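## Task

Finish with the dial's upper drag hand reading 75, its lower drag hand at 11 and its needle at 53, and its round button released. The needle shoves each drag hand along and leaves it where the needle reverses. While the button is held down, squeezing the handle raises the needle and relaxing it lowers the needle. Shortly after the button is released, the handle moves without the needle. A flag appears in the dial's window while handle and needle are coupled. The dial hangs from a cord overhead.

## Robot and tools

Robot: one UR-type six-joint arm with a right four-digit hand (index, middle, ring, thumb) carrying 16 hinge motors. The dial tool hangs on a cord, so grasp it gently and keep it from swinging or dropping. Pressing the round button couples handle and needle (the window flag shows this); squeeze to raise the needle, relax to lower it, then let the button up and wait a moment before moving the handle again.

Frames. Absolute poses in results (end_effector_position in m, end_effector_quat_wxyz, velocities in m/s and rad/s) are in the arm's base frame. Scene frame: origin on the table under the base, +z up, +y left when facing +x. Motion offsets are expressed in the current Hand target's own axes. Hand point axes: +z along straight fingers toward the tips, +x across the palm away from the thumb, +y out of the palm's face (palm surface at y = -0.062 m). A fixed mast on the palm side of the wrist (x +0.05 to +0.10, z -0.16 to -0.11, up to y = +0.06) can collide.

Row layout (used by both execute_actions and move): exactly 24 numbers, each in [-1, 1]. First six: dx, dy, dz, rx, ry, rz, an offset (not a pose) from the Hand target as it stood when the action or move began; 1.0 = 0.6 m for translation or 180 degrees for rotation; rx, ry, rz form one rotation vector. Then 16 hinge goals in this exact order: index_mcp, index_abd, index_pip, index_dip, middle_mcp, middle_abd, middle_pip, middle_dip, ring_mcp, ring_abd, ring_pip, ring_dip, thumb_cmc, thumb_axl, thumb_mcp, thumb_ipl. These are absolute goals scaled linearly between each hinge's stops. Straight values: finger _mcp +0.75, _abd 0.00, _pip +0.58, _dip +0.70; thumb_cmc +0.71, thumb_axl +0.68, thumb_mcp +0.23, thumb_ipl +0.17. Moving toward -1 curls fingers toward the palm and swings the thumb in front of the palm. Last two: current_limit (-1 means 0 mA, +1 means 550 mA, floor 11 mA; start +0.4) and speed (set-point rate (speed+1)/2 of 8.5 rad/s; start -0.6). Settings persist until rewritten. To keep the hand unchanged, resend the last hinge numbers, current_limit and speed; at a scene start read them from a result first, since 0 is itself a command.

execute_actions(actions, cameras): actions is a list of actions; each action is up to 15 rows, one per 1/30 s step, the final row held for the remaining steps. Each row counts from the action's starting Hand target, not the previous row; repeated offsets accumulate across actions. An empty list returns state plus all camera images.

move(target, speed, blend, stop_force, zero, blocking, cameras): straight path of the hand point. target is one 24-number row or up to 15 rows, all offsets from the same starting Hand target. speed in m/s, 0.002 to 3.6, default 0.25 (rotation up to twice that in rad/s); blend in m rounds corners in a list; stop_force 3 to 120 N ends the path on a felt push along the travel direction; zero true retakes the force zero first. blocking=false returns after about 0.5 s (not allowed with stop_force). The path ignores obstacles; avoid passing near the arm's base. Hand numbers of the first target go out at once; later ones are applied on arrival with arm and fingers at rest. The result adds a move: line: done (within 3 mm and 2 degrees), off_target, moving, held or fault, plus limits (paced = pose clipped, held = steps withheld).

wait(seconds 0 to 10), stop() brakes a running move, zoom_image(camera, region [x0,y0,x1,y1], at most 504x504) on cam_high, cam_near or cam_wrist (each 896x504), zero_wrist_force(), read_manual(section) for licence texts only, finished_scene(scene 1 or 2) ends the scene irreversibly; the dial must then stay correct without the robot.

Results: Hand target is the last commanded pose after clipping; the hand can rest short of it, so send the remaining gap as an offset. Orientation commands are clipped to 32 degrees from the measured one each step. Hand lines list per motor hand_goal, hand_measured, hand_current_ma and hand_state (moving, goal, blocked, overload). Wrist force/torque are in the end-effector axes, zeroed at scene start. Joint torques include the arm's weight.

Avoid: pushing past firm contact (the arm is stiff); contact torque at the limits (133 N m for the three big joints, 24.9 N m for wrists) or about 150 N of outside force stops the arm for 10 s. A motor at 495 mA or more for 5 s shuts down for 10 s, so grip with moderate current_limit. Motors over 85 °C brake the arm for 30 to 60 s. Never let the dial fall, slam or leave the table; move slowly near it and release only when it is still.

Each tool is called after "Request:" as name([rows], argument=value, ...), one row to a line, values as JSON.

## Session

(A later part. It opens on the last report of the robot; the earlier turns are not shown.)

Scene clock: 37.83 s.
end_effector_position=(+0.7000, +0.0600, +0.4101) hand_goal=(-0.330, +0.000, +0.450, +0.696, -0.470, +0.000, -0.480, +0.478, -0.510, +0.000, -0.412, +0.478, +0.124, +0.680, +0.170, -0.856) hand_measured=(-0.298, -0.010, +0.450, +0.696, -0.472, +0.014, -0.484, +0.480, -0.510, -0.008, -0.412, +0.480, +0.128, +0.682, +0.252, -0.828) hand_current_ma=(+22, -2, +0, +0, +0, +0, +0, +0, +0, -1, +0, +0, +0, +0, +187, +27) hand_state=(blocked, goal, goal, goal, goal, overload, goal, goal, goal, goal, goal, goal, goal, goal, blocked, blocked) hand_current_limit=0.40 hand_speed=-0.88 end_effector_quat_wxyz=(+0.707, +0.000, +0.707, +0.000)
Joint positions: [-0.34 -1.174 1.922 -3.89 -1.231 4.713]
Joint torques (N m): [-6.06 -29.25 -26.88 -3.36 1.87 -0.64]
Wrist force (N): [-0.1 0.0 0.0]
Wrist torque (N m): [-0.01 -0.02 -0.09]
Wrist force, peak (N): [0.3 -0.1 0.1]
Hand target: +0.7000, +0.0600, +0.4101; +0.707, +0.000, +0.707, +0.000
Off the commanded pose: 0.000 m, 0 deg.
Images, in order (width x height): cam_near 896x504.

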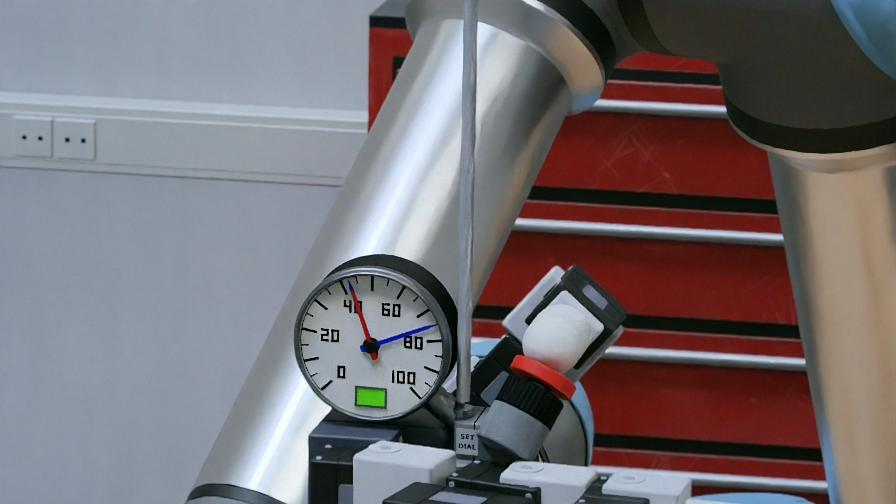

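Request:
execute_actions([
  [[0,0,0,0,0,0,-0.32,0,0.45,0.696,-0.50,0,-0.51,0.478,-0.53,0,-0.43,0.478,0.124,0.68,0.40,-0.857,0.4,-0.75]],
  [[0,0,0,0,0,0,-0.32,0,0.45,0.696,-0.50,0,-0.51,0.478,-0.53,0,-0.43,0.478,0.124,0.68,0.40,-0.857,0.4,-0.75]],
  [[0,0,0,0,0,0,-0.32,0,0.45,0.696,-0.68,0,-0.69,0.478,-0.66,0,-0.56,0.478,0.124,0.68,0.40,-0.857,0.4,-0.8]],
  [[0,0,0,0,0,0,-0.32,0,0.45,0.696,-0.68,0,-0.69,0.478,-0.66,0,-0.56,0.478,0.124,0.68,0.16,-0.857,0.4,-0.75]],
  [[0,0,0,0,0,0,-0.32,0,0.45,0.696,-0.68,0,-0.69,0.478,-0.66,0,-0.56,0.478,0.124,0.68,0.16,-0.857,0.4,-0.75]],
  [[0,0,0,0,0,0,-0.32,0,0.45,0.696,-0.54,0,-0.55,0.478,-0.58,0,-0.48,0.478,0.124,0.68,0.16,-0.857,0.4,-0.85]],
], cameras=["cam_near"])

Request:
zoom_image(camera="cam_near", region=[295, 250, 465, 425])

Scene clock: 41.43 s.
end_effector_position=(+0.7000, +0.0600, +0.4101) hand_goal=(-0.320, +0.000, +0.450, +0.696, -0.540, +0.000, -0.550, +0.478, -0.580, +0.000, -0.480, +0.478, +0.124, +0.680, +0.160, -0.856) hand_measured=(-0.300, -0.010, +0.450, +0.696, -0.536, +0.016, -0.546, +0.480, -0.570, -0.008, -0.472, +0.480, +0.126, +0.682, +0.254, -0.830) hand_current_ma=(+9, -2, +0, +0, +0, +0, +0, +0, +3, -1, +2, +0, +0, +0, +242, +22) hand_state=(blocked, goal, goal, goal, goal, overload, goal, goal, goal, goal, goal, goal, goal, goal, blocked, blocked) hand_current_limit=0.40 hand_speed=-0.85 end_effector_quat_wxyz=(+0.707, +0.000, +0.707, +0.000)
Joint positions: [-0.34 -1.174 1.922 -3.89 -1.231 4.713]
Joint torques (N m): [-6.43 -28.68 -26.52 -3.32 1.78 -0.58]
Wrist force (N): [0.1 0.1 0.3]
Wrist torque (N m): [-0.01 -0.03 -0.08]
Wrist force, peak (N): [-3.2 0.1 0.1]
Hand target: +0.7000, +0.0600, +0.4101; +0.707, +0.000, +0.707, +0.000
Off the commanded pose: 0.000 m, 0 deg.
Images, in order (width x height): cam_near 896x504.

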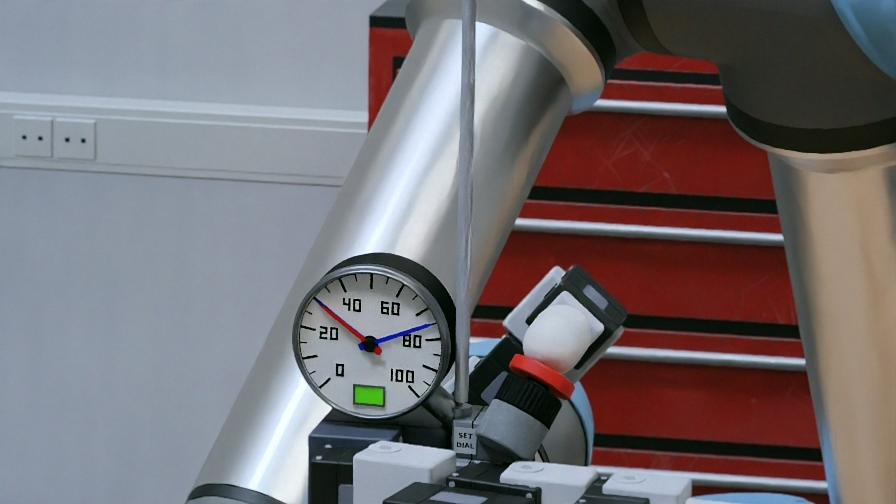

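Scaled by 2.880 from the camera's 896x504 image, which has a finer 1280x720 frame.

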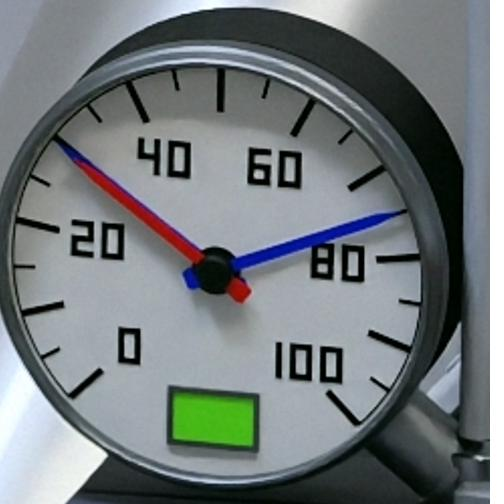

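Request:
execute_actions([
  [[0,0,0,0,0,0,-0.32,0,0.45,0.696,-0.49,0,-0.50,0.478,-0.53,0,-0.43,0.478,0.124,0.68,0.16,-0.857,0.4,-0.85]],
  [[0,0,0,0,0,0,-0.32,0,0.45,0.696,-0.50,0,-0.51,0.478,-0.53,0,-0.43,0.478,0.124,0.68,0.40,-0.857,0.4,-0.75]],
  [[0,0,0,0,0,0,-0.32,0,0.45,0.696,-0.50,0,-0.51,0.478,-0.53,0,-0.43,0.478,0.124,0.68,0.40,-0.857,0.4,-0.75]],
  [[0,0,0,0,0,0,-0.32,0,0.45,0.696,-0.68,0,-0.69,0.478,-0.66,0,-0.56,0.478,0.124,0.68,0.40,-0.857,0.4,-0.8]],
  [[0,0,0,0,0,0,-0.32,0,0.45,0.696,-0.68,0,-0.69,0.478,-0.66,0,-0.56,0.478,0.124,0.68,0.16,-0.857,0.4,-0.75]],
  [[0,0,0,0,0,0,-0.32,0,0.45,0.696,-0.68,0,-0.69,0.478,-0.66,0,-0.56,0.478,0.124,0.68,0.16,-0.857,0.4,-0.75]],
  [[0,0,0,0,0,0,-0.32,0,0.45,0.696,-0.58,0,-0.59,0.478,-0.61,0,-0.51,0.478,0.124,0.68,0.16,-0.857,0.4,-0.85]],
], cameras=["cam_near"])

Request:
zoom_image(camera="cam_near", region=[295, 250, 465, 425])

Scene clock: 45.50 s.
end_effector_position=(+0.7000, +0.0600, +0.4101) hand_goal=(-0.320, +0.000, +0.450, +0.696, -0.580, +0.000, -0.590, +0.478, -0.610, +0.000, -0.510, +0.478, +0.124, +0.680, +0.160, -0.856) hand_measured=(-0.302, -0.010, +0.450, +0.696, -0.568, +0.008, -0.572, +0.480, -0.604, -0.008, -0.508, +0.480, +0.124, +0.680, +0.256, -0.828) hand_current_ma=(+8, -2, +0, +0, +3, +0, +6, +0, +1, -1, +0, +0, +0, +0, +247, +25) hand_state=(goal, goal, goal, goal, goal, overload, goal, goal, goal, goal, goal, goal, goal, goal, blocked, blocked) hand_current_limit=0.40 hand_speed=-0.85 end_effector_quat_wxyz=(+0.707, +0.000, +0.707, +0.000)
Joint positions: [-0.34 -1.174 1.922 -3.89 -1.231 4.713]
Joint torques (N m): [-6.65 -28.21 -26.46 -3.49 1.71 -0.59]
Wrist force (N): [-0.2 0.0 0.0]
Wrist torque (N m): [0.00 -0.02 -0.08]
Wrist force, peak (N): [-3.1 0.1 0.2]
Hand target: +0.7000, +0.0600, +0.4101; +0.707, +0.000, +0.707, +0.000
Off the commanded pose: 0.000 m, 0 deg.
Images, in order (width x height): cam_near 896x504.

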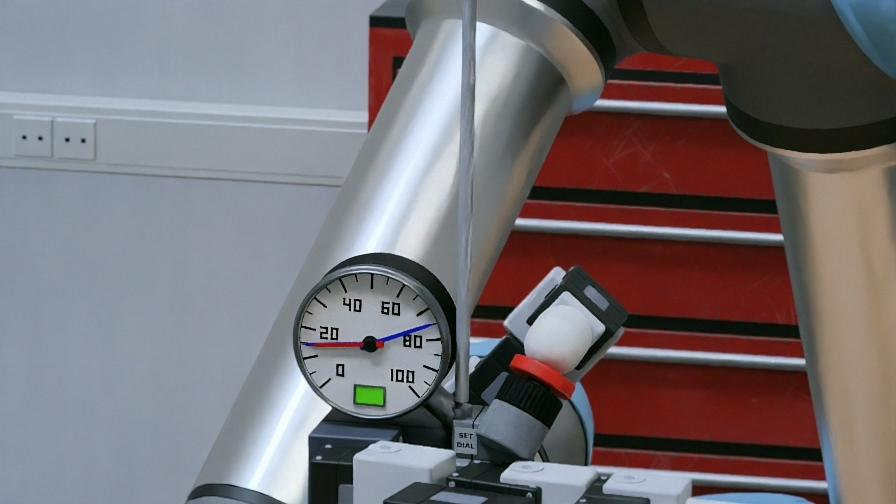

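Scaled by 2.880 from the camera's 896x504 image, which has a finer 1280x720 frame.

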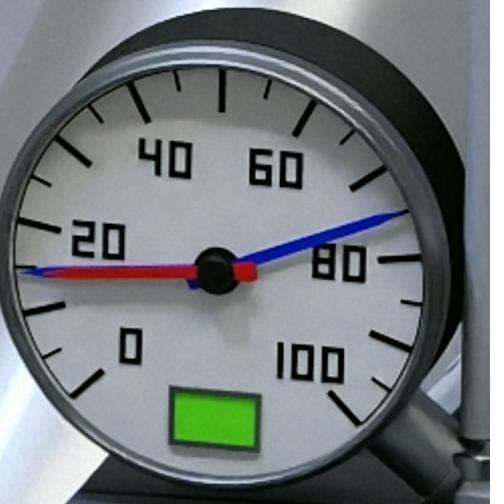

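Request:
execute_actions([
  [[0,0,0,0,0,0,-0.32,0,0.45,0.696,-0.568,0,-0.578,0.478,-0.61,0,-0.51,0.478,0.124,0.68,0.16,-0.857,0.4,-0.92]],
], cameras=["cam_near"])

Request:
zoom_image(camera="cam_near", region=[295, 250, 465, 425])

Scene clock: 46.40 s.
end_effector_position=(+0.7000, +0.0600, +0.4101) hand_goal=(-0.320, +0.000, +0.450, +0.696, -0.568, +0.000, -0.578, +0.478, -0.610, +0.000, -0.510, +0.478, +0.124, +0.680, +0.160, -0.856) hand_measured=(-0.302, -0.010, +0.450, +0.696, -0.562, +0.008, -0.568, +0.480, -0.600, -0.008, -0.504, +0.480, +0.124, +0.680, +0.256, -0.828) hand_current_ma=(+8, -2, +0, +0, +1, +0, +2, +0, +3, -1, +1, +0, +0, +0, +247, +25) hand_state=(goal, goal, goal, goal, goal, overload, goal, goal, goal, goal, goal, goal, goal, goal, blocked, blocked) hand_current_limit=0.40 hand_speed=-0.92 end_effector_quat_wxyz=(+0.707, +0.000, +0.707, +0.000)
Joint positions: [-0.34 -1.174 1.922 -3.89 -1.231 4.713]
Joint torques (N m): [-7.79 -28.78 -25.96 -3.39 1.69 -0.43]
Wrist force (N): [0.1 0.0 0.2]
Wrist torque (N m): [-0.03 -0.04 -0.08]
Wrist force, peak (N): [0.3 0.1 0.1]
Hand target: +0.7000, +0.0600, +0.4101; +0.707, +0.000, +0.707, +0.000
Off the commanded pose: 0.000 m, 0 deg.
Images, in order (width x height): cam_near 896x504.

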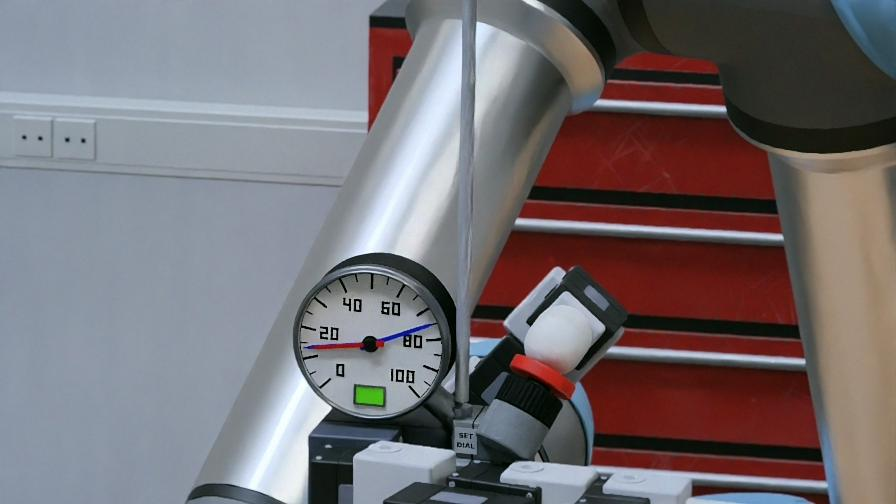

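Scaled by 2.880 from the camera's 896x504 image, which has a finer 1280x720 frame.

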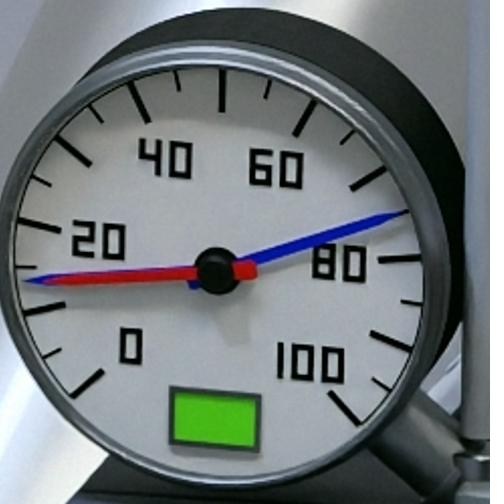

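Request:
execute_actions([
  [[0,0,0,0,0,0,-0.32,0,0.45,0.696,-0.554,0,-0.564,0.478,-0.60,0,-0.50,0.478,0.124,0.68,0.16,-0.857,0.4,-0.94]],
], cameras=["cam_near"])

Request:
zoom_image(camera="cam_near", region=[295, 250, 465, 425])

Scene clock: 47.33 s.
end_effector_position=(+0.7000, +0.0600, +0.4101) hand_goal=(-0.320, +0.000, +0.450, +0.696, -0.554, +0.000, -0.564, +0.478, -0.600, +0.000, -0.500, +0.478, +0.124, +0.680, +0.160, -0.856) hand_measured=(-0.302, -0.010, +0.450, +0.696, -0.550, +0.008, -0.560, +0.480, -0.590, -0.008, -0.492, +0.480, +0.124, +0.680, +0.256, -0.828) hand_current_ma=(+8, -2, +0, +0, +0, +0, +1, +0, +3, -1, +2, +0, +0, +0, +247, +25) hand_state=(goal, goal, goal, goal, goal, overload, goal, goal, goal, goal, goal, goal, goal, goal, blocked, blocked) hand_current_limit=0.40 hand_speed=-0.94 end_effector_quat_wxyz=(+0.707, +0.000, +0.707, +0.000)
Joint positions: [-0.34 -1.174 1.922 -3.89 -1.231 4.713]
Joint torques (N m): [-7.93 -28.64 -26.18 -3.39 1.75 -0.41]
Wrist force (N): [-0.1 0.1 0.0]
Wrist torque (N m): [0.00 -0.02 -0.08]
Wrist force, peak (N): [0.3 0.1 0.2]
Hand target: +0.7000, +0.0600, +0.4101; +0.707, +0.000, +0.707, +0.000
Off the commanded pose: 0.000 m, 0 deg.
Images, in order (width x height): cam_near 896x504.

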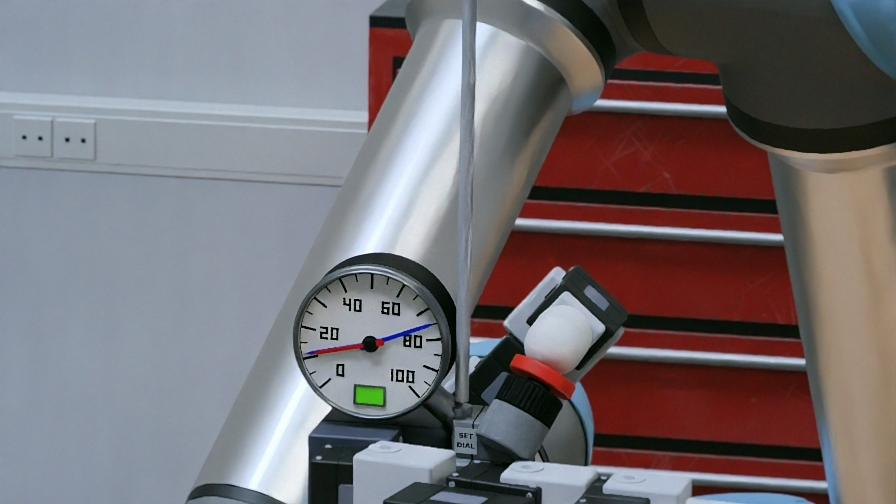

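Scaled by 2.880 from the camera's 896x504 image, which has a finer 1280x720 frame.

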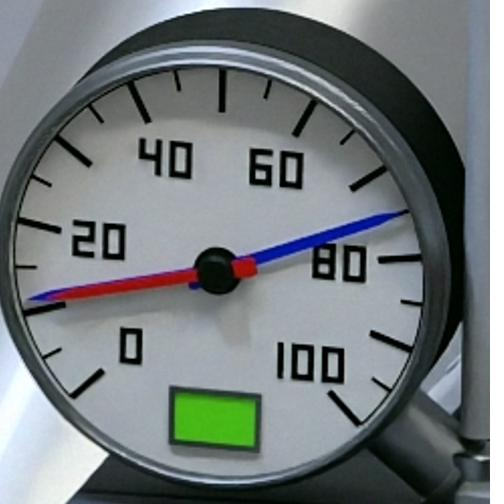

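Request:
execute_actions([
  [[0,0,0,0,0,0,-0.32,0,0.45,0.696,-0.548,0,-0.558,0.478,-0.60,0,-0.50,0.478,0.124,0.68,0.16,-0.857,0.4,-0.95]],
], cameras=["cam_near"])

Request:
zoom_image(camera="cam_near", region=[295, 290, 375, 375])

Scene clock: 48.37 s.
end_effector_position=(+0.7000, +0.0600, +0.4101) hand_goal=(-0.320, +0.000, +0.450, +0.696, -0.548, +0.000, -0.558, +0.478, -0.600, +0.000, -0.500, +0.478, +0.124, +0.680, +0.160, -0.856) hand_measured=(-0.302, -0.010, +0.450, +0.696, -0.548, +0.008, -0.556, +0.480, -0.588, -0.008, -0.488, +0.480, +0.124, +0.680, +0.256, -0.828) hand_current_ma=(+8, -2, +0, +0, +0, +0, +0, +0, +4, -1, +3, +0, +0, +0, +247, +25) hand_state=(goal, goal, goal, goal, goal, overload, goal, goal, goal, goal, goal, goal, goal, goal, blocked, blocked) hand_current_limit=0.40 hand_speed=-0.95 end_effector_quat_wxyz=(+0.707, +0.000, +0.707, +0.000)
Joint positions: [-0.34 -1.174 1.922 -3.89 -1.231 4.713]
Joint torques (N m): [-7.3 -28.92 -26.76 -3.47 1.65 -0.61]
Wrist force (N): [-0.2 -0.1 0.2]
Wrist torque (N m): [-0.03 -0.01 -0.09]
Wrist force, peak (N): [0.2 0.1 0.3]
Hand target: +0.7000, +0.0600, +0.4101; +0.707, +0.000, +0.707, +0.000
Off the commanded pose: 0.000 m, 0 deg.
Images, in order (width x height): cam_near 896x504.

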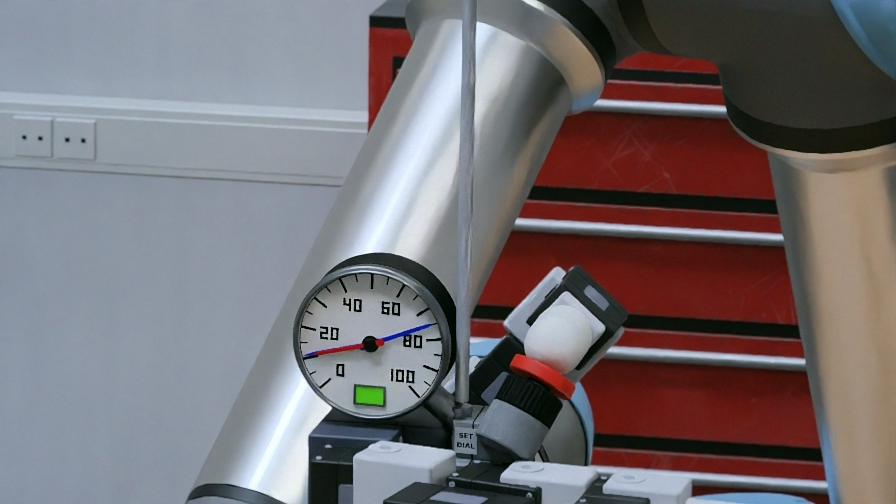

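Scaled by 5.929 from the camera's 896x504 image, which has a finer 1280x720 frame.

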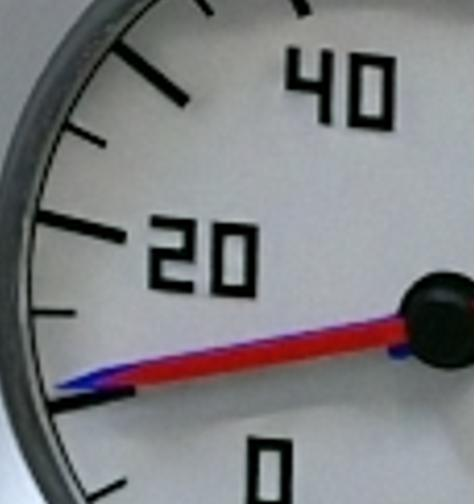

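Request:
execute_actions([
  [[0,0,0,0,0,0,-0.32,0,0.45,0.696,-0.68,0,-0.69,0.478,-0.66,0,-0.56,0.478,0.124,0.68,0.16,-0.857,0.4,-0.85]],
  [[0,0,0,0,0,0,-0.32,0,0.45,0.696,-0.68,0,-0.69,0.478,-0.66,0,-0.56,0.478,0.124,0.68,0.40,-0.857,0.4,-0.75]],
  [[0,0,0,0,0,0,-0.32,0,0.45,0.696,-0.68,0,-0.69,0.478,-0.66,0,-0.56,0.478,0.124,0.68,0.40,-0.857,0.4,-0.75]],
  [[0,0,0,0,0,0,-0.32,0,0.45,0.696,-0.50,0,-0.51,0.478,-0.53,0,-0.43,0.478,0.124,0.68,0.40,-0.857,0.4,-0.8]],
  [[0,0,0,0,0,0,-0.32,0,0.45,0.696,-0.50,0,-0.51,0.478,-0.53,0,-0.43,0.478,0.124,0.68,0.16,-0.857,0.4,-0.75]],
  [[0,0,0,0,0,0,-0.32,0,0.45,0.696,-0.50,0,-0.51,0.478,-0.53,0,-0.43,0.478,0.124,0.68,0.16,-0.857,0.4,-0.75]],
  [[0,0,0,0,0,0,-0.32,0,0.45,0.696,-0.68,0,-0.69,0.478,-0.66,0,-0.56,0.478,0.124,0.68,0.16,-0.857,0.4,-0.85]],
], cameras=["cam_near"])

Request:
zoom_image(camera="cam_near", region=[295, 250, 465, 425])

Scene clock: 52.40 s.
end_effector_position=(+0.7000, +0.0600, +0.4101) hand_goal=(-0.320, +0.000, +0.450, +0.696, -0.680, +0.000, -0.690, +0.478, -0.660, +0.000, -0.560, +0.478, +0.124, +0.680, +0.160, -0.856) hand_measured=(-0.298, -0.012, +0.450, +0.696, -0.588, -0.010, -0.600, +0.480, -0.644, -0.008, -0.546, +0.480, +0.122, +0.680, +0.258, -0.830) hand_current_ma=(+10, -2, +0, +0, +159, +0, +136, +0, +5, -1, +4, +0, +0, +0, +254, +24) hand_state=(blocked, goal, goal, goal, blocked, overload, blocked, goal, goal, goal, goal, goal, goal, goal, blocked, blocked) hand_current_limit=0.40 hand_speed=-0.85 end_effector_quat_wxyz=(+0.707, +0.000, +0.707, +0.000)
Joint positions: [-0.34 -1.174 1.922 -3.89 -1.231 4.713]
Joint torques (N m): [-8.71 -30.33 -26.11 -1.92 1.5 -0.42]
Wrist force (N): [0.0 0.0 0.0]
Wrist torque (N m): [0.00 -0.04 -0.07]
Wrist force, peak (N): [-3.4 0.1 0.0]
Hand target: +0.7000, +0.0600, +0.4101; +0.707, +0.000, +0.707, +0.000
Off the commanded pose: 0.000 m, 0 deg.
Images, in order (width x height): cam_near 896x504.

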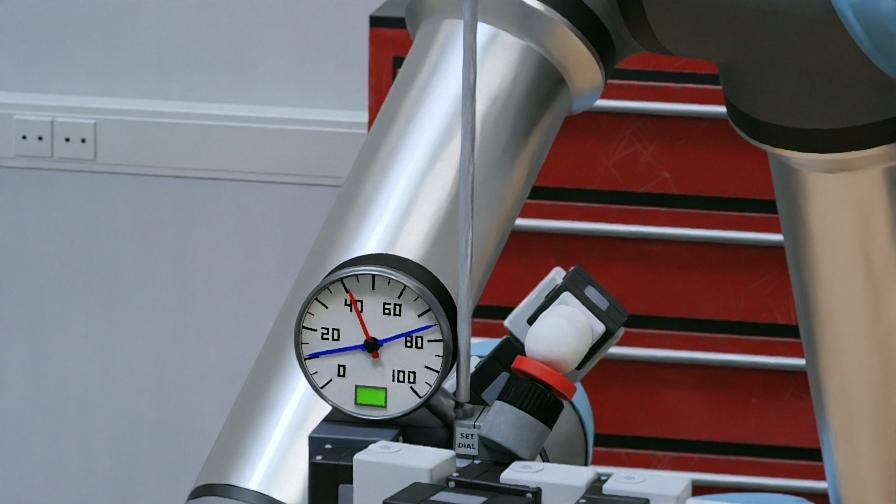

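Scaled by 2.880 from the camera's 896x504 image, which has a finer 1280x720 frame.

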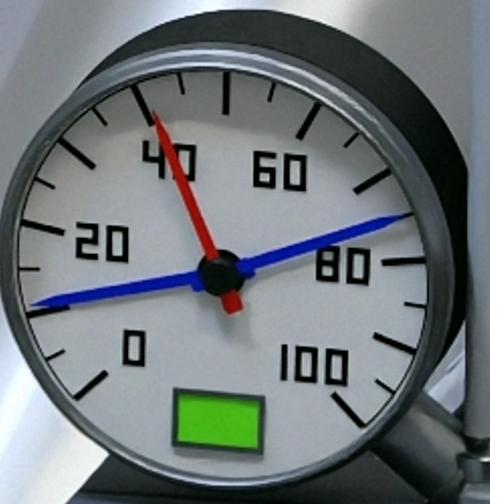

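Request:
execute_actions([
  [[0,0,0,0,0,0,-0.32,0,0.45,0.696,-0.68,0,-0.69,0.478,-0.66,0,-0.56,0.478,0.124,0.68,0.40,-0.857,0.4,-0.75]],
  [[0,0,0,0,0,0,-0.32,0,0.45,0.696,-0.68,0,-0.69,0.478,-0.66,0,-0.56,0.478,0.124,0.68,0.40,-0.857,0.4,-0.75]],
  [[0,0,0,0,0,0,-0.32,0,0.45,0.696,-0.50,0,-0.51,0.478,-0.53,0,-0.43,0.478,0.124,0.68,0.40,-0.857,0.4,-0.8]],
  [[0,0,0,0,0,0,-0.32,0,0.45,0.696,-0.50,0,-0.51,0.478,-0.53,0,-0.43,0.478,0.124,0.68,0.16,-0.857,0.4,-0.75]],
  [[0,0,0,0,0,0,-0.32,0,0.45,0.696,-0.50,0,-0.51,0.478,-0.53,0,-0.43,0.478,0.124,0.68,0.16,-0.857,0.4,-0.75]],
  [[0,0,0,0,0,0,-0.32,0,0.45,0.696,-0.60,0,-0.61,0.478,-0.58,0,-0.48,0.478,0.124,0.68,0.16,-0.857,0.4,-0.85]],
], cameras=["cam_near"])

Request:
zoom_image(camera="cam_near", region=[295, 250, 465, 425])

Scene clock: 55.97 s.
end_effector_position=(+0.7000, +0.0600, +0.4101) hand_goal=(-0.320, +0.000, +0.450, +0.696, -0.600, +0.000, -0.610, +0.478, -0.580, +0.000, -0.480, +0.478, +0.124, +0.680, +0.160, -0.856) hand_measured=(-0.300, -0.012, +0.450, +0.696, -0.528, +0.058, -0.544, +0.480, -0.554, -0.008, -0.462, +0.480, +0.120, +0.678, +0.260, -0.832) hand_current_ma=(+9, -2, +0, +0, +99, +0, +74, +0, +15, -1, +6, +0, +0, +0, +263, +21) hand_state=(blocked, goal, goal, goal, blocked, overload, blocked, goal, blocked, goal, goal, goal, goal, goal, blocked, blocked) hand_current_limit=0.40 hand_speed=-0.85 end_effector_quat_wxyz=(+0.707, +0.000, +0.707, +0.000)
Joint positions: [-0.34 -1.174 1.922 -3.89 -1.231 4.713]
Joint torques (N m): [-8.01 -30.36 -26.79 -0.08 0.97 -0.39]
Wrist force (N): [0.3 0.0 0.0]
Wrist torque (N m): [0.00 -0.05 -0.06]
Wrist force, peak (N): [-3.3 0.2 -0.2]
Hand target: +0.7000, +0.0600, +0.4101; +0.707, +0.000, +0.707, +0.000
Off the commanded pose: 0.000 m, 0 deg.
Images, in order (width x height): cam_near 896x504.

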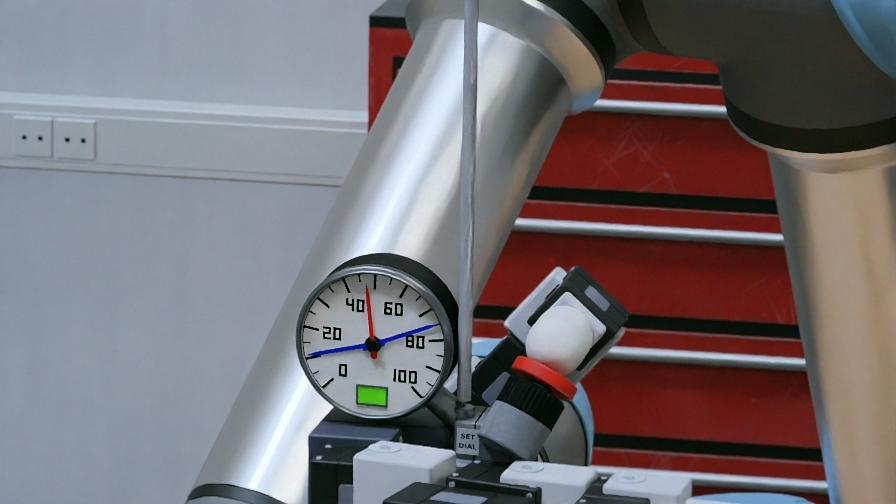

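Scaled by 2.880 from the camera's 896x504 image, which has a finer 1280x720 frame.

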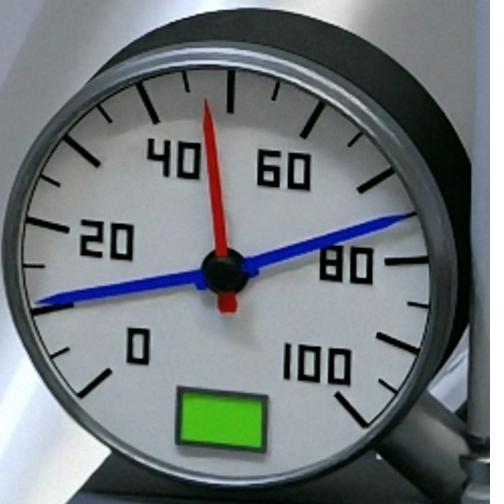

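Request:
execute_actions([
  [[0,0,0,0,0,0,-0.32,0,0.45,0.696,-0.632,0,-0.642,0.478,-0.61,0,-0.51,0.478,0.124,0.68,0.16,-0.857,0.4,-0.92]],
], cameras=["cam_near"])

Request:
zoom_image(camera="cam_near", region=[295, 250, 465, 425])

Scene clock: 56.90 s.
end_effector_position=(+0.7000, +0.0600, +0.4101) hand_goal=(-0.320, +0.000, +0.450, +0.696, -0.632, +0.000, -0.642, +0.478, -0.610, +0.000, -0.510, +0.478, +0.124, +0.680, +0.160, -0.856) hand_measured=(-0.300, -0.012, +0.450, +0.696, -0.550, +0.030, -0.564, +0.480, -0.588, -0.008, -0.494, +0.480, +0.122, +0.678, +0.258, -0.830) hand_current_ma=(+9, -2, +0, +0, +126, +0, +101, +0, +12, -1, +5, +0, +0, +0, +261, +22) hand_state=(blocked, goal, goal, goal, blocked, overload, blocked, goal, blocked, goal, goal, goal, goal, goal, blocked, blocked) hand_current_limit=0.40 hand_speed=-0.92 end_effector_quat_wxyz=(+0.707, +0.000, +0.707, +0.000)
Joint positions: [-0.34 -1.174 1.922 -3.89 -1.231 4.713]
Joint torques (N m): [-8.07 -30.84 -26.35 -0.12 0.72 -0.43]
Wrist force (N): [0.0 0.1 0.1]
Wrist torque (N m): [0.00 -0.04 -0.08]
Wrist force, peak (N): [0.0 0.1 0.2]
Hand target: +0.7000, +0.0600, +0.4101; +0.707, +0.000, +0.707, +0.000
Off the commanded pose: 0.000 m, 0 deg.
Images, in order (width x height): cam_near 896x504.

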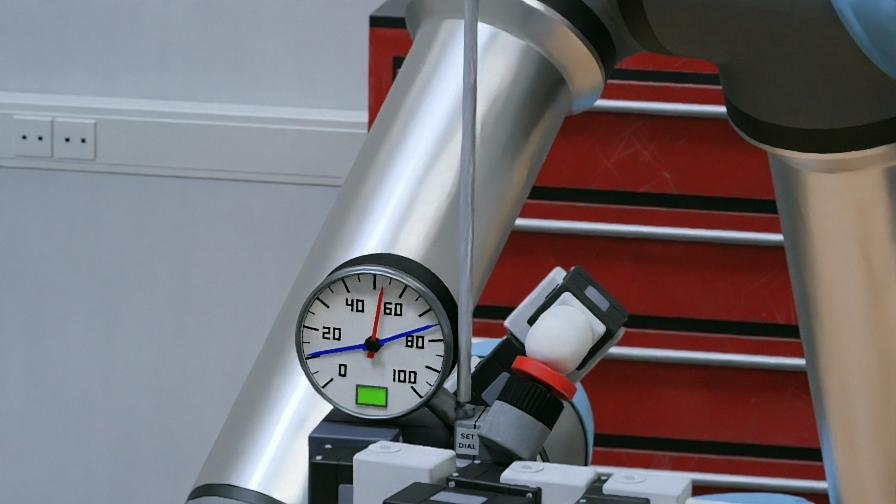

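Scaled by 2.880 from the camera's 896x504 image, which has a finer 1280x720 frame.

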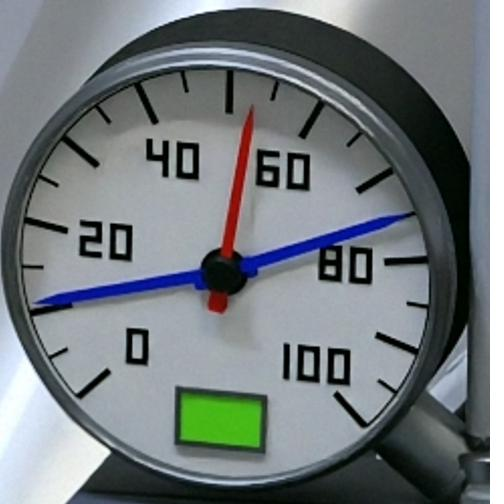

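Request:
zoom_image(camera="cam_near", region=[345, 265, 425, 355])

Scaled by 5.600 from the camera's 896x504 image, which has a finer 1280x720 frame.

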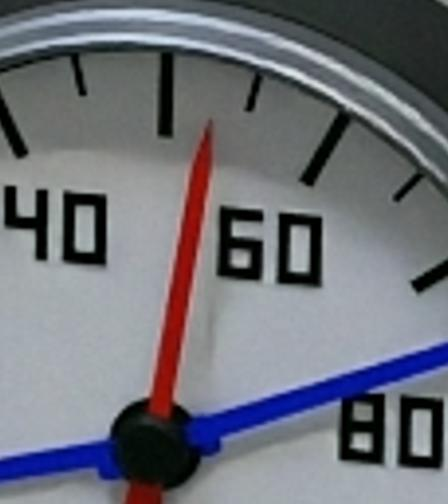

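Request:
execute_actions([
  [[0,0,0,0,0,0,-0.32,0,0.45,0.696,-0.632,0,-0.642,0.478,-0.61,0,-0.51,0.478,0.124,0.68,0.44,-0.857,0.4,-0.75]],
  [[0,0,0,0,0,0,-0.32,0,0.45,0.696,-0.632,0,-0.642,0.478,-0.61,0,-0.51,0.478,0.124,0.68,0.44,-0.857,0.4,-0.75]],
], cameras=["cam_near"])

Request:
zoom_image(camera="cam_near", region=[345, 265, 425, 355])

Scene clock: 58.50 s.
end_effector_position=(+0.7000, +0.0600, +0.4101) hand_goal=(-0.320, +0.000, +0.450, +0.696, -0.632, +0.000, -0.642, +0.478, -0.610, +0.000, -0.510, +0.478, +0.124, +0.680, +0.440, -0.856) hand_measured=(-0.306, -0.012, +0.450, +0.696, -0.560, +0.022, -0.564, +0.480, -0.596, -0.008, -0.500, +0.480, +0.122, +0.682, +0.438, -0.854) hand_current_ma=(+4, -2, +0, +0, +99, +0, +101, +0, +5, -1, +2, +0, +0, +0, +0, +0) hand_state=(goal, goal, goal, goal, blocked, overload, blocked, goal, goal, goal, goal, goal, goal, goal, goal, goal) hand_current_limit=0.40 hand_speed=-0.75 end_effector_quat_wxyz=(+0.707, +0.000, +0.707, +0.000)
Joint positions: [-0.34 -1.174 1.922 -3.89 -1.231 4.713]
Joint torques (N m): [-9.2 -31.25 -26.72 -0.11 0.59 -0.26]
Wrist force (N): [0.1 -0.1 0.2]
Wrist torque (N m): [-0.03 -0.03 -0.08]
Wrist force, peak (N): [0.3 0.1 0.1]
Hand target: +0.7000, +0.0600, +0.4101; +0.707, +0.000, +0.707, +0.000
Off the commanded pose: 0.000 m, 0 deg.
Images, in order (width x height): cam_near 896x504.

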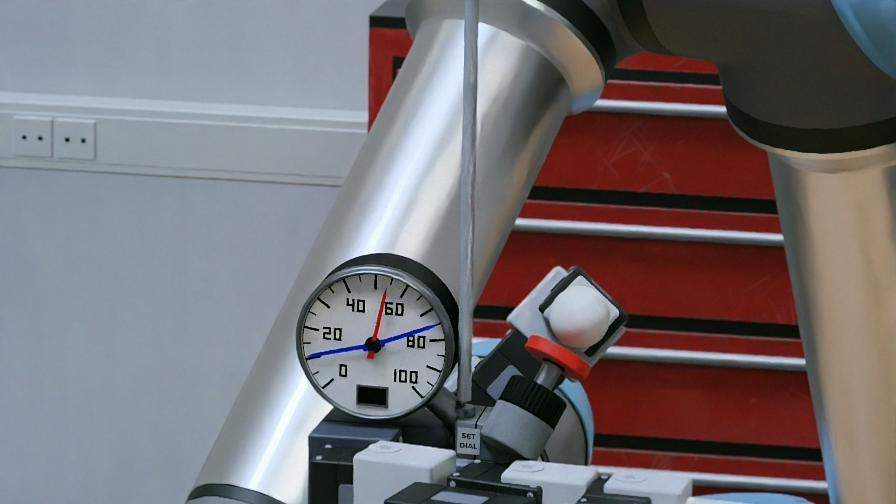

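Scaled by 5.600 from the camera's 896x504 image, which has a finer 1280x720 frame.

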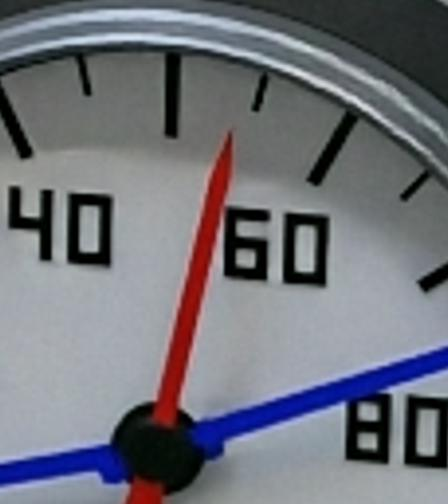

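Request:
execute_actions([
  [[0,0,0,0,0,0,-0.32,0,0.45,0.696,-0.632,0,-0.642,0.478,-0.61,0,-0.51,0.478,0.124,0.68,0.16,-0.857,0.4,-0.75]],
  [[0,0,0,0,0,0,-0.32,0,0.45,0.696,-0.63,0,-0.64,0.478,-0.61,0,-0.51,0.478,0.124,0.68,0.16,-0.857,0.4,-0.92]],
], cameras=["cam_near"])

Request:
zoom_image(camera="cam_near", region=[345, 265, 425, 355])

Scene clock: 59.97 s.
end_effector_position=(+0.7000, +0.0600, +0.4101) hand_goal=(-0.320, +0.000, +0.450, +0.696, -0.630, +0.000, -0.640, +0.478, -0.610, +0.000, -0.510, +0.478, +0.124, +0.680, +0.160, -0.856) hand_measured=(-0.298, -0.012, +0.450, +0.696, -0.560, +0.024, -0.568, +0.480, -0.596, -0.008, -0.500, +0.480, +0.122, +0.680, +0.262, -0.836) hand_current_ma=(+10, -2, +0, +0, +94, +0, +88, +0, +4, -1, +2, +0, +0, +0, +272, +15) hand_state=(blocked, goal, goal, goal, blocked, overload, blocked, goal, goal, goal, goal, goal, goal, goal, blocked, blocked) hand_current_limit=0.40 hand_speed=-0.92 end_effector_quat_wxyz=(+0.707, +0.000, +0.707, +0.000)
Joint positions: [-0.34 -1.174 1.922 -3.89 -1.231 4.713]
Joint torques (N m): [-9.19 -31.01 -26.94 -0.16 0.49 -0.41]
Wrist force (N): [-0.2 0.0 0.1]
Wrist torque (N m): [-0.01 -0.02 -0.09]
Wrist force, peak (N): [-0.3 -0.1 0.2]
Hand target: +0.7000, +0.0600, +0.4101; +0.707, +0.000, +0.707, +0.000
Off the commanded pose: 0.000 m, 0 deg.
Images, in order (width x height): cam_near 896x504.

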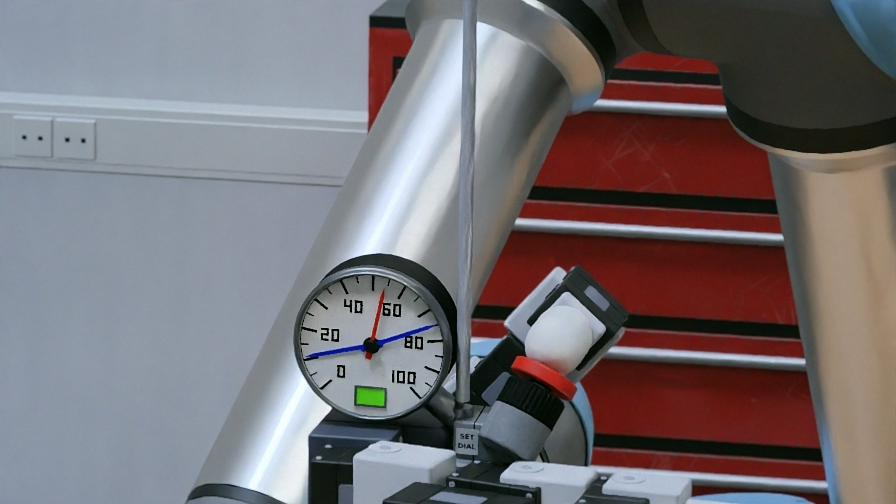

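Scaled by 5.600 from the camera's 896x504 image, which has a finer 1280x720 frame.

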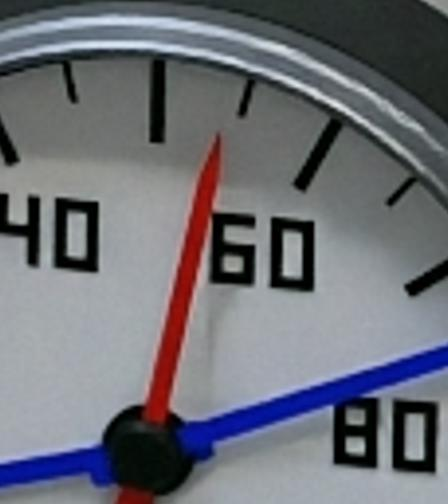

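Request:
execute_actions([
  [[0,0,0,0,0,0,-0.32,0,0.45,0.696,-0.568,0,-0.576,0.478,-0.60,0,-0.50,0.478,0.124,0.68,0.16,-0.857,0.4,-0.92]],
], cameras=["cam_near"])

Request:
zoom_image(camera="cam_near", region=[345, 265, 425, 355])

Scene clock: 60.90 s.
end_effector_position=(+0.7000, +0.0600, +0.4101) hand_goal=(-0.320, +0.000, +0.450, +0.696, -0.568, +0.000, -0.576, +0.478, -0.600, +0.000, -0.500, +0.478, +0.124, +0.680, +0.160, -0.856) hand_measured=(-0.298, -0.012, +0.450, +0.696, -0.556, +0.024, -0.562, +0.480, -0.594, -0.008, -0.494, +0.480, +0.122, +0.680, +0.260, -0.834) hand_current_ma=(+11, -2, +0, +0, +4, +0, +4, +0, +1, -1, +1, +0, +0, +0, +267, +16) hand_state=(blocked, goal, goal, goal, goal, overload, goal, goal, goal, goal, goal, goal, goal, goal, blocked, blocked) hand_current_limit=0.40 hand_speed=-0.92 end_effector_quat_wxyz=(+0.707, +0.000, +0.707, +0.000)
Joint positions: [-0.34 -1.174 1.922 -3.89 -1.231 4.713]
Joint torques (N m): [-9.25 -30.9 -26.72 -0.23 0.26 -0.46]
Wrist force (N): [-0.1 0.0 0.1]
Wrist torque (N m): [-0.01 -0.02 -0.09]
Wrist force, peak (N): [0.3 0.0 0.2]
Hand target: +0.7000, +0.0600, +0.4101; +0.707, +0.000, +0.707, +0.000
Off the commanded pose: 0.000 m, 0 deg.
Images, in order (width x height): cam_near 896x504.

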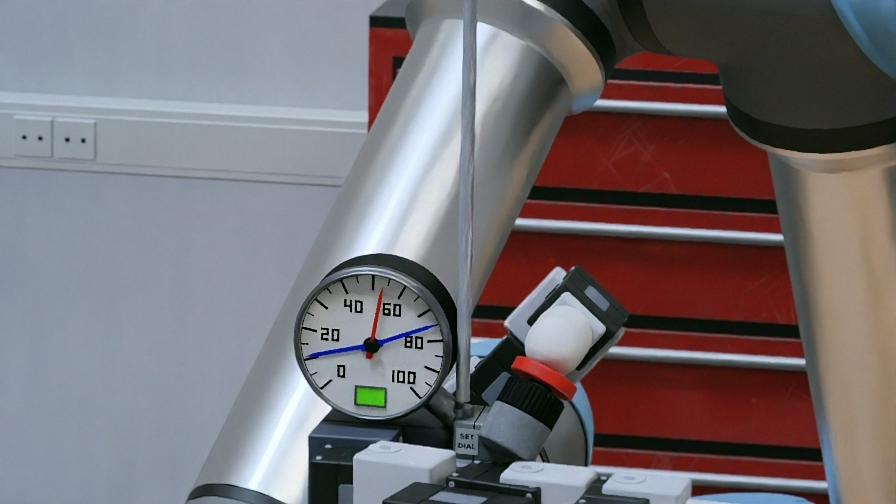

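Scaled by 5.600 from the camera's 896x504 image, which has a finer 1280x720 frame.

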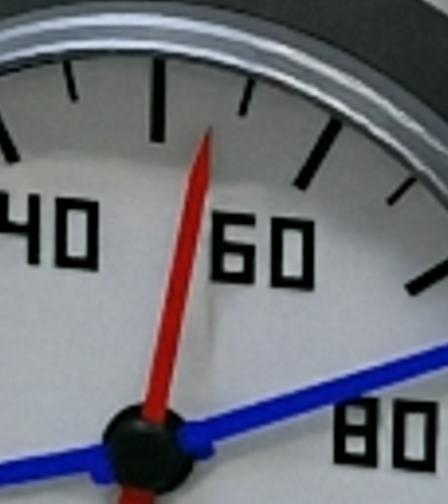

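Request:
execute_actions([
  [[0,0,0,0,0,0,-0.32,0,0.45,0.696,-0.568,0,-0.576,0.478,-0.60,0,-0.50,0.478,0.124,0.68,0.44,-0.857,0.4,-0.75]],
  [[0,0,0,0,0,0,-0.32,0,0.45,0.696,-0.568,0,-0.576,0.478,-0.60,0,-0.50,0.478,0.124,0.68,0.44,-0.857,0.4,-0.75]],
], cameras=["cam_near"])

Request:
zoom_image(camera="cam_near", region=[345, 265, 425, 355])

Request:
zoom_image(camera="cam_near", region=[295, 250, 465, 425])

Scene clock: 62.87 s.
end_effector_position=(+0.7000, +0.0600, +0.4101) hand_goal=(-0.320, +0.000, +0.450, +0.696, -0.568, +0.000, -0.576, +0.478, -0.600, +0.000, -0.500, +0.478, +0.124, +0.680, +0.440, -0.856) hand_measured=(-0.310, -0.012, +0.450, +0.696, -0.554, +0.022, -0.558, +0.480, -0.592, -0.008, -0.494, +0.480, +0.122, +0.682, +0.438, -0.854) hand_current_ma=(+3, -2, +0, +0, +4, +0, +6, +0, +2, -1, +1, +0, +0, +0, +0, +0) hand_state=(goal, goal, goal, goal, goal, overload, goal, goal, goal, goal, goal, goal, goal, goal, goal, goal) hand_current_limit=0.40 hand_speed=-0.75 end_effector_quat_wxyz=(+0.707, +0.000, +0.707, +0.000)
Joint positions: [-0.34 -1.174 1.922 -3.89 -1.231 4.713]
Joint torques (N m): [-9.75 -31.32 -25.62 -0.24 -0.08 -0.33]
Wrist force (N): [0.3 0.0 -0.2]
Wrist torque (N m): [0.01 -0.07 -0.06]
Wrist force, peak (N): [-0.4 -0.2 -0.2]
Hand target: +0.7000, +0.0600, +0.4101; +0.707, +0.000, +0.707, +0.000
Off the commanded pose: 0.000 m, 0 deg.
Images, in order (width x height): cam_near 896x504.

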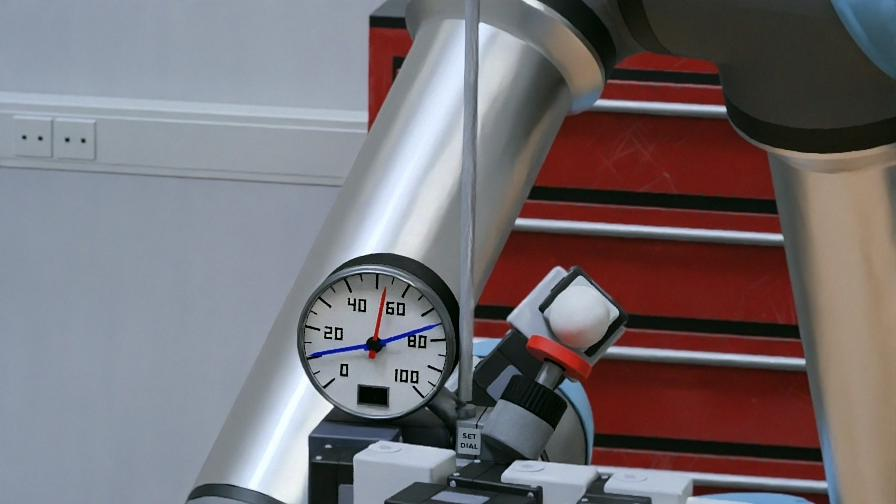

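Scaled by 5.600 from the camera's 896x504 image, which has a finer 1280x720 frame.

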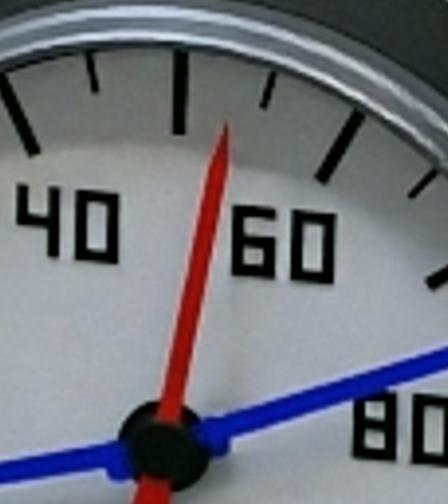

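Scaled by 2.880 from the camera's 896x504 image, which has a finer 1280x720 frame.

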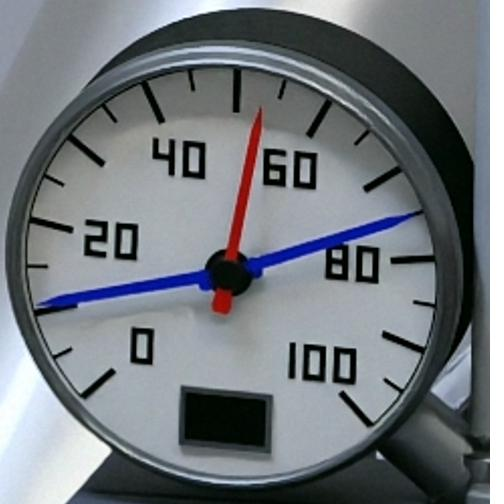

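Request:
finished_scene(scene=1)

The scene is finished: the task was done.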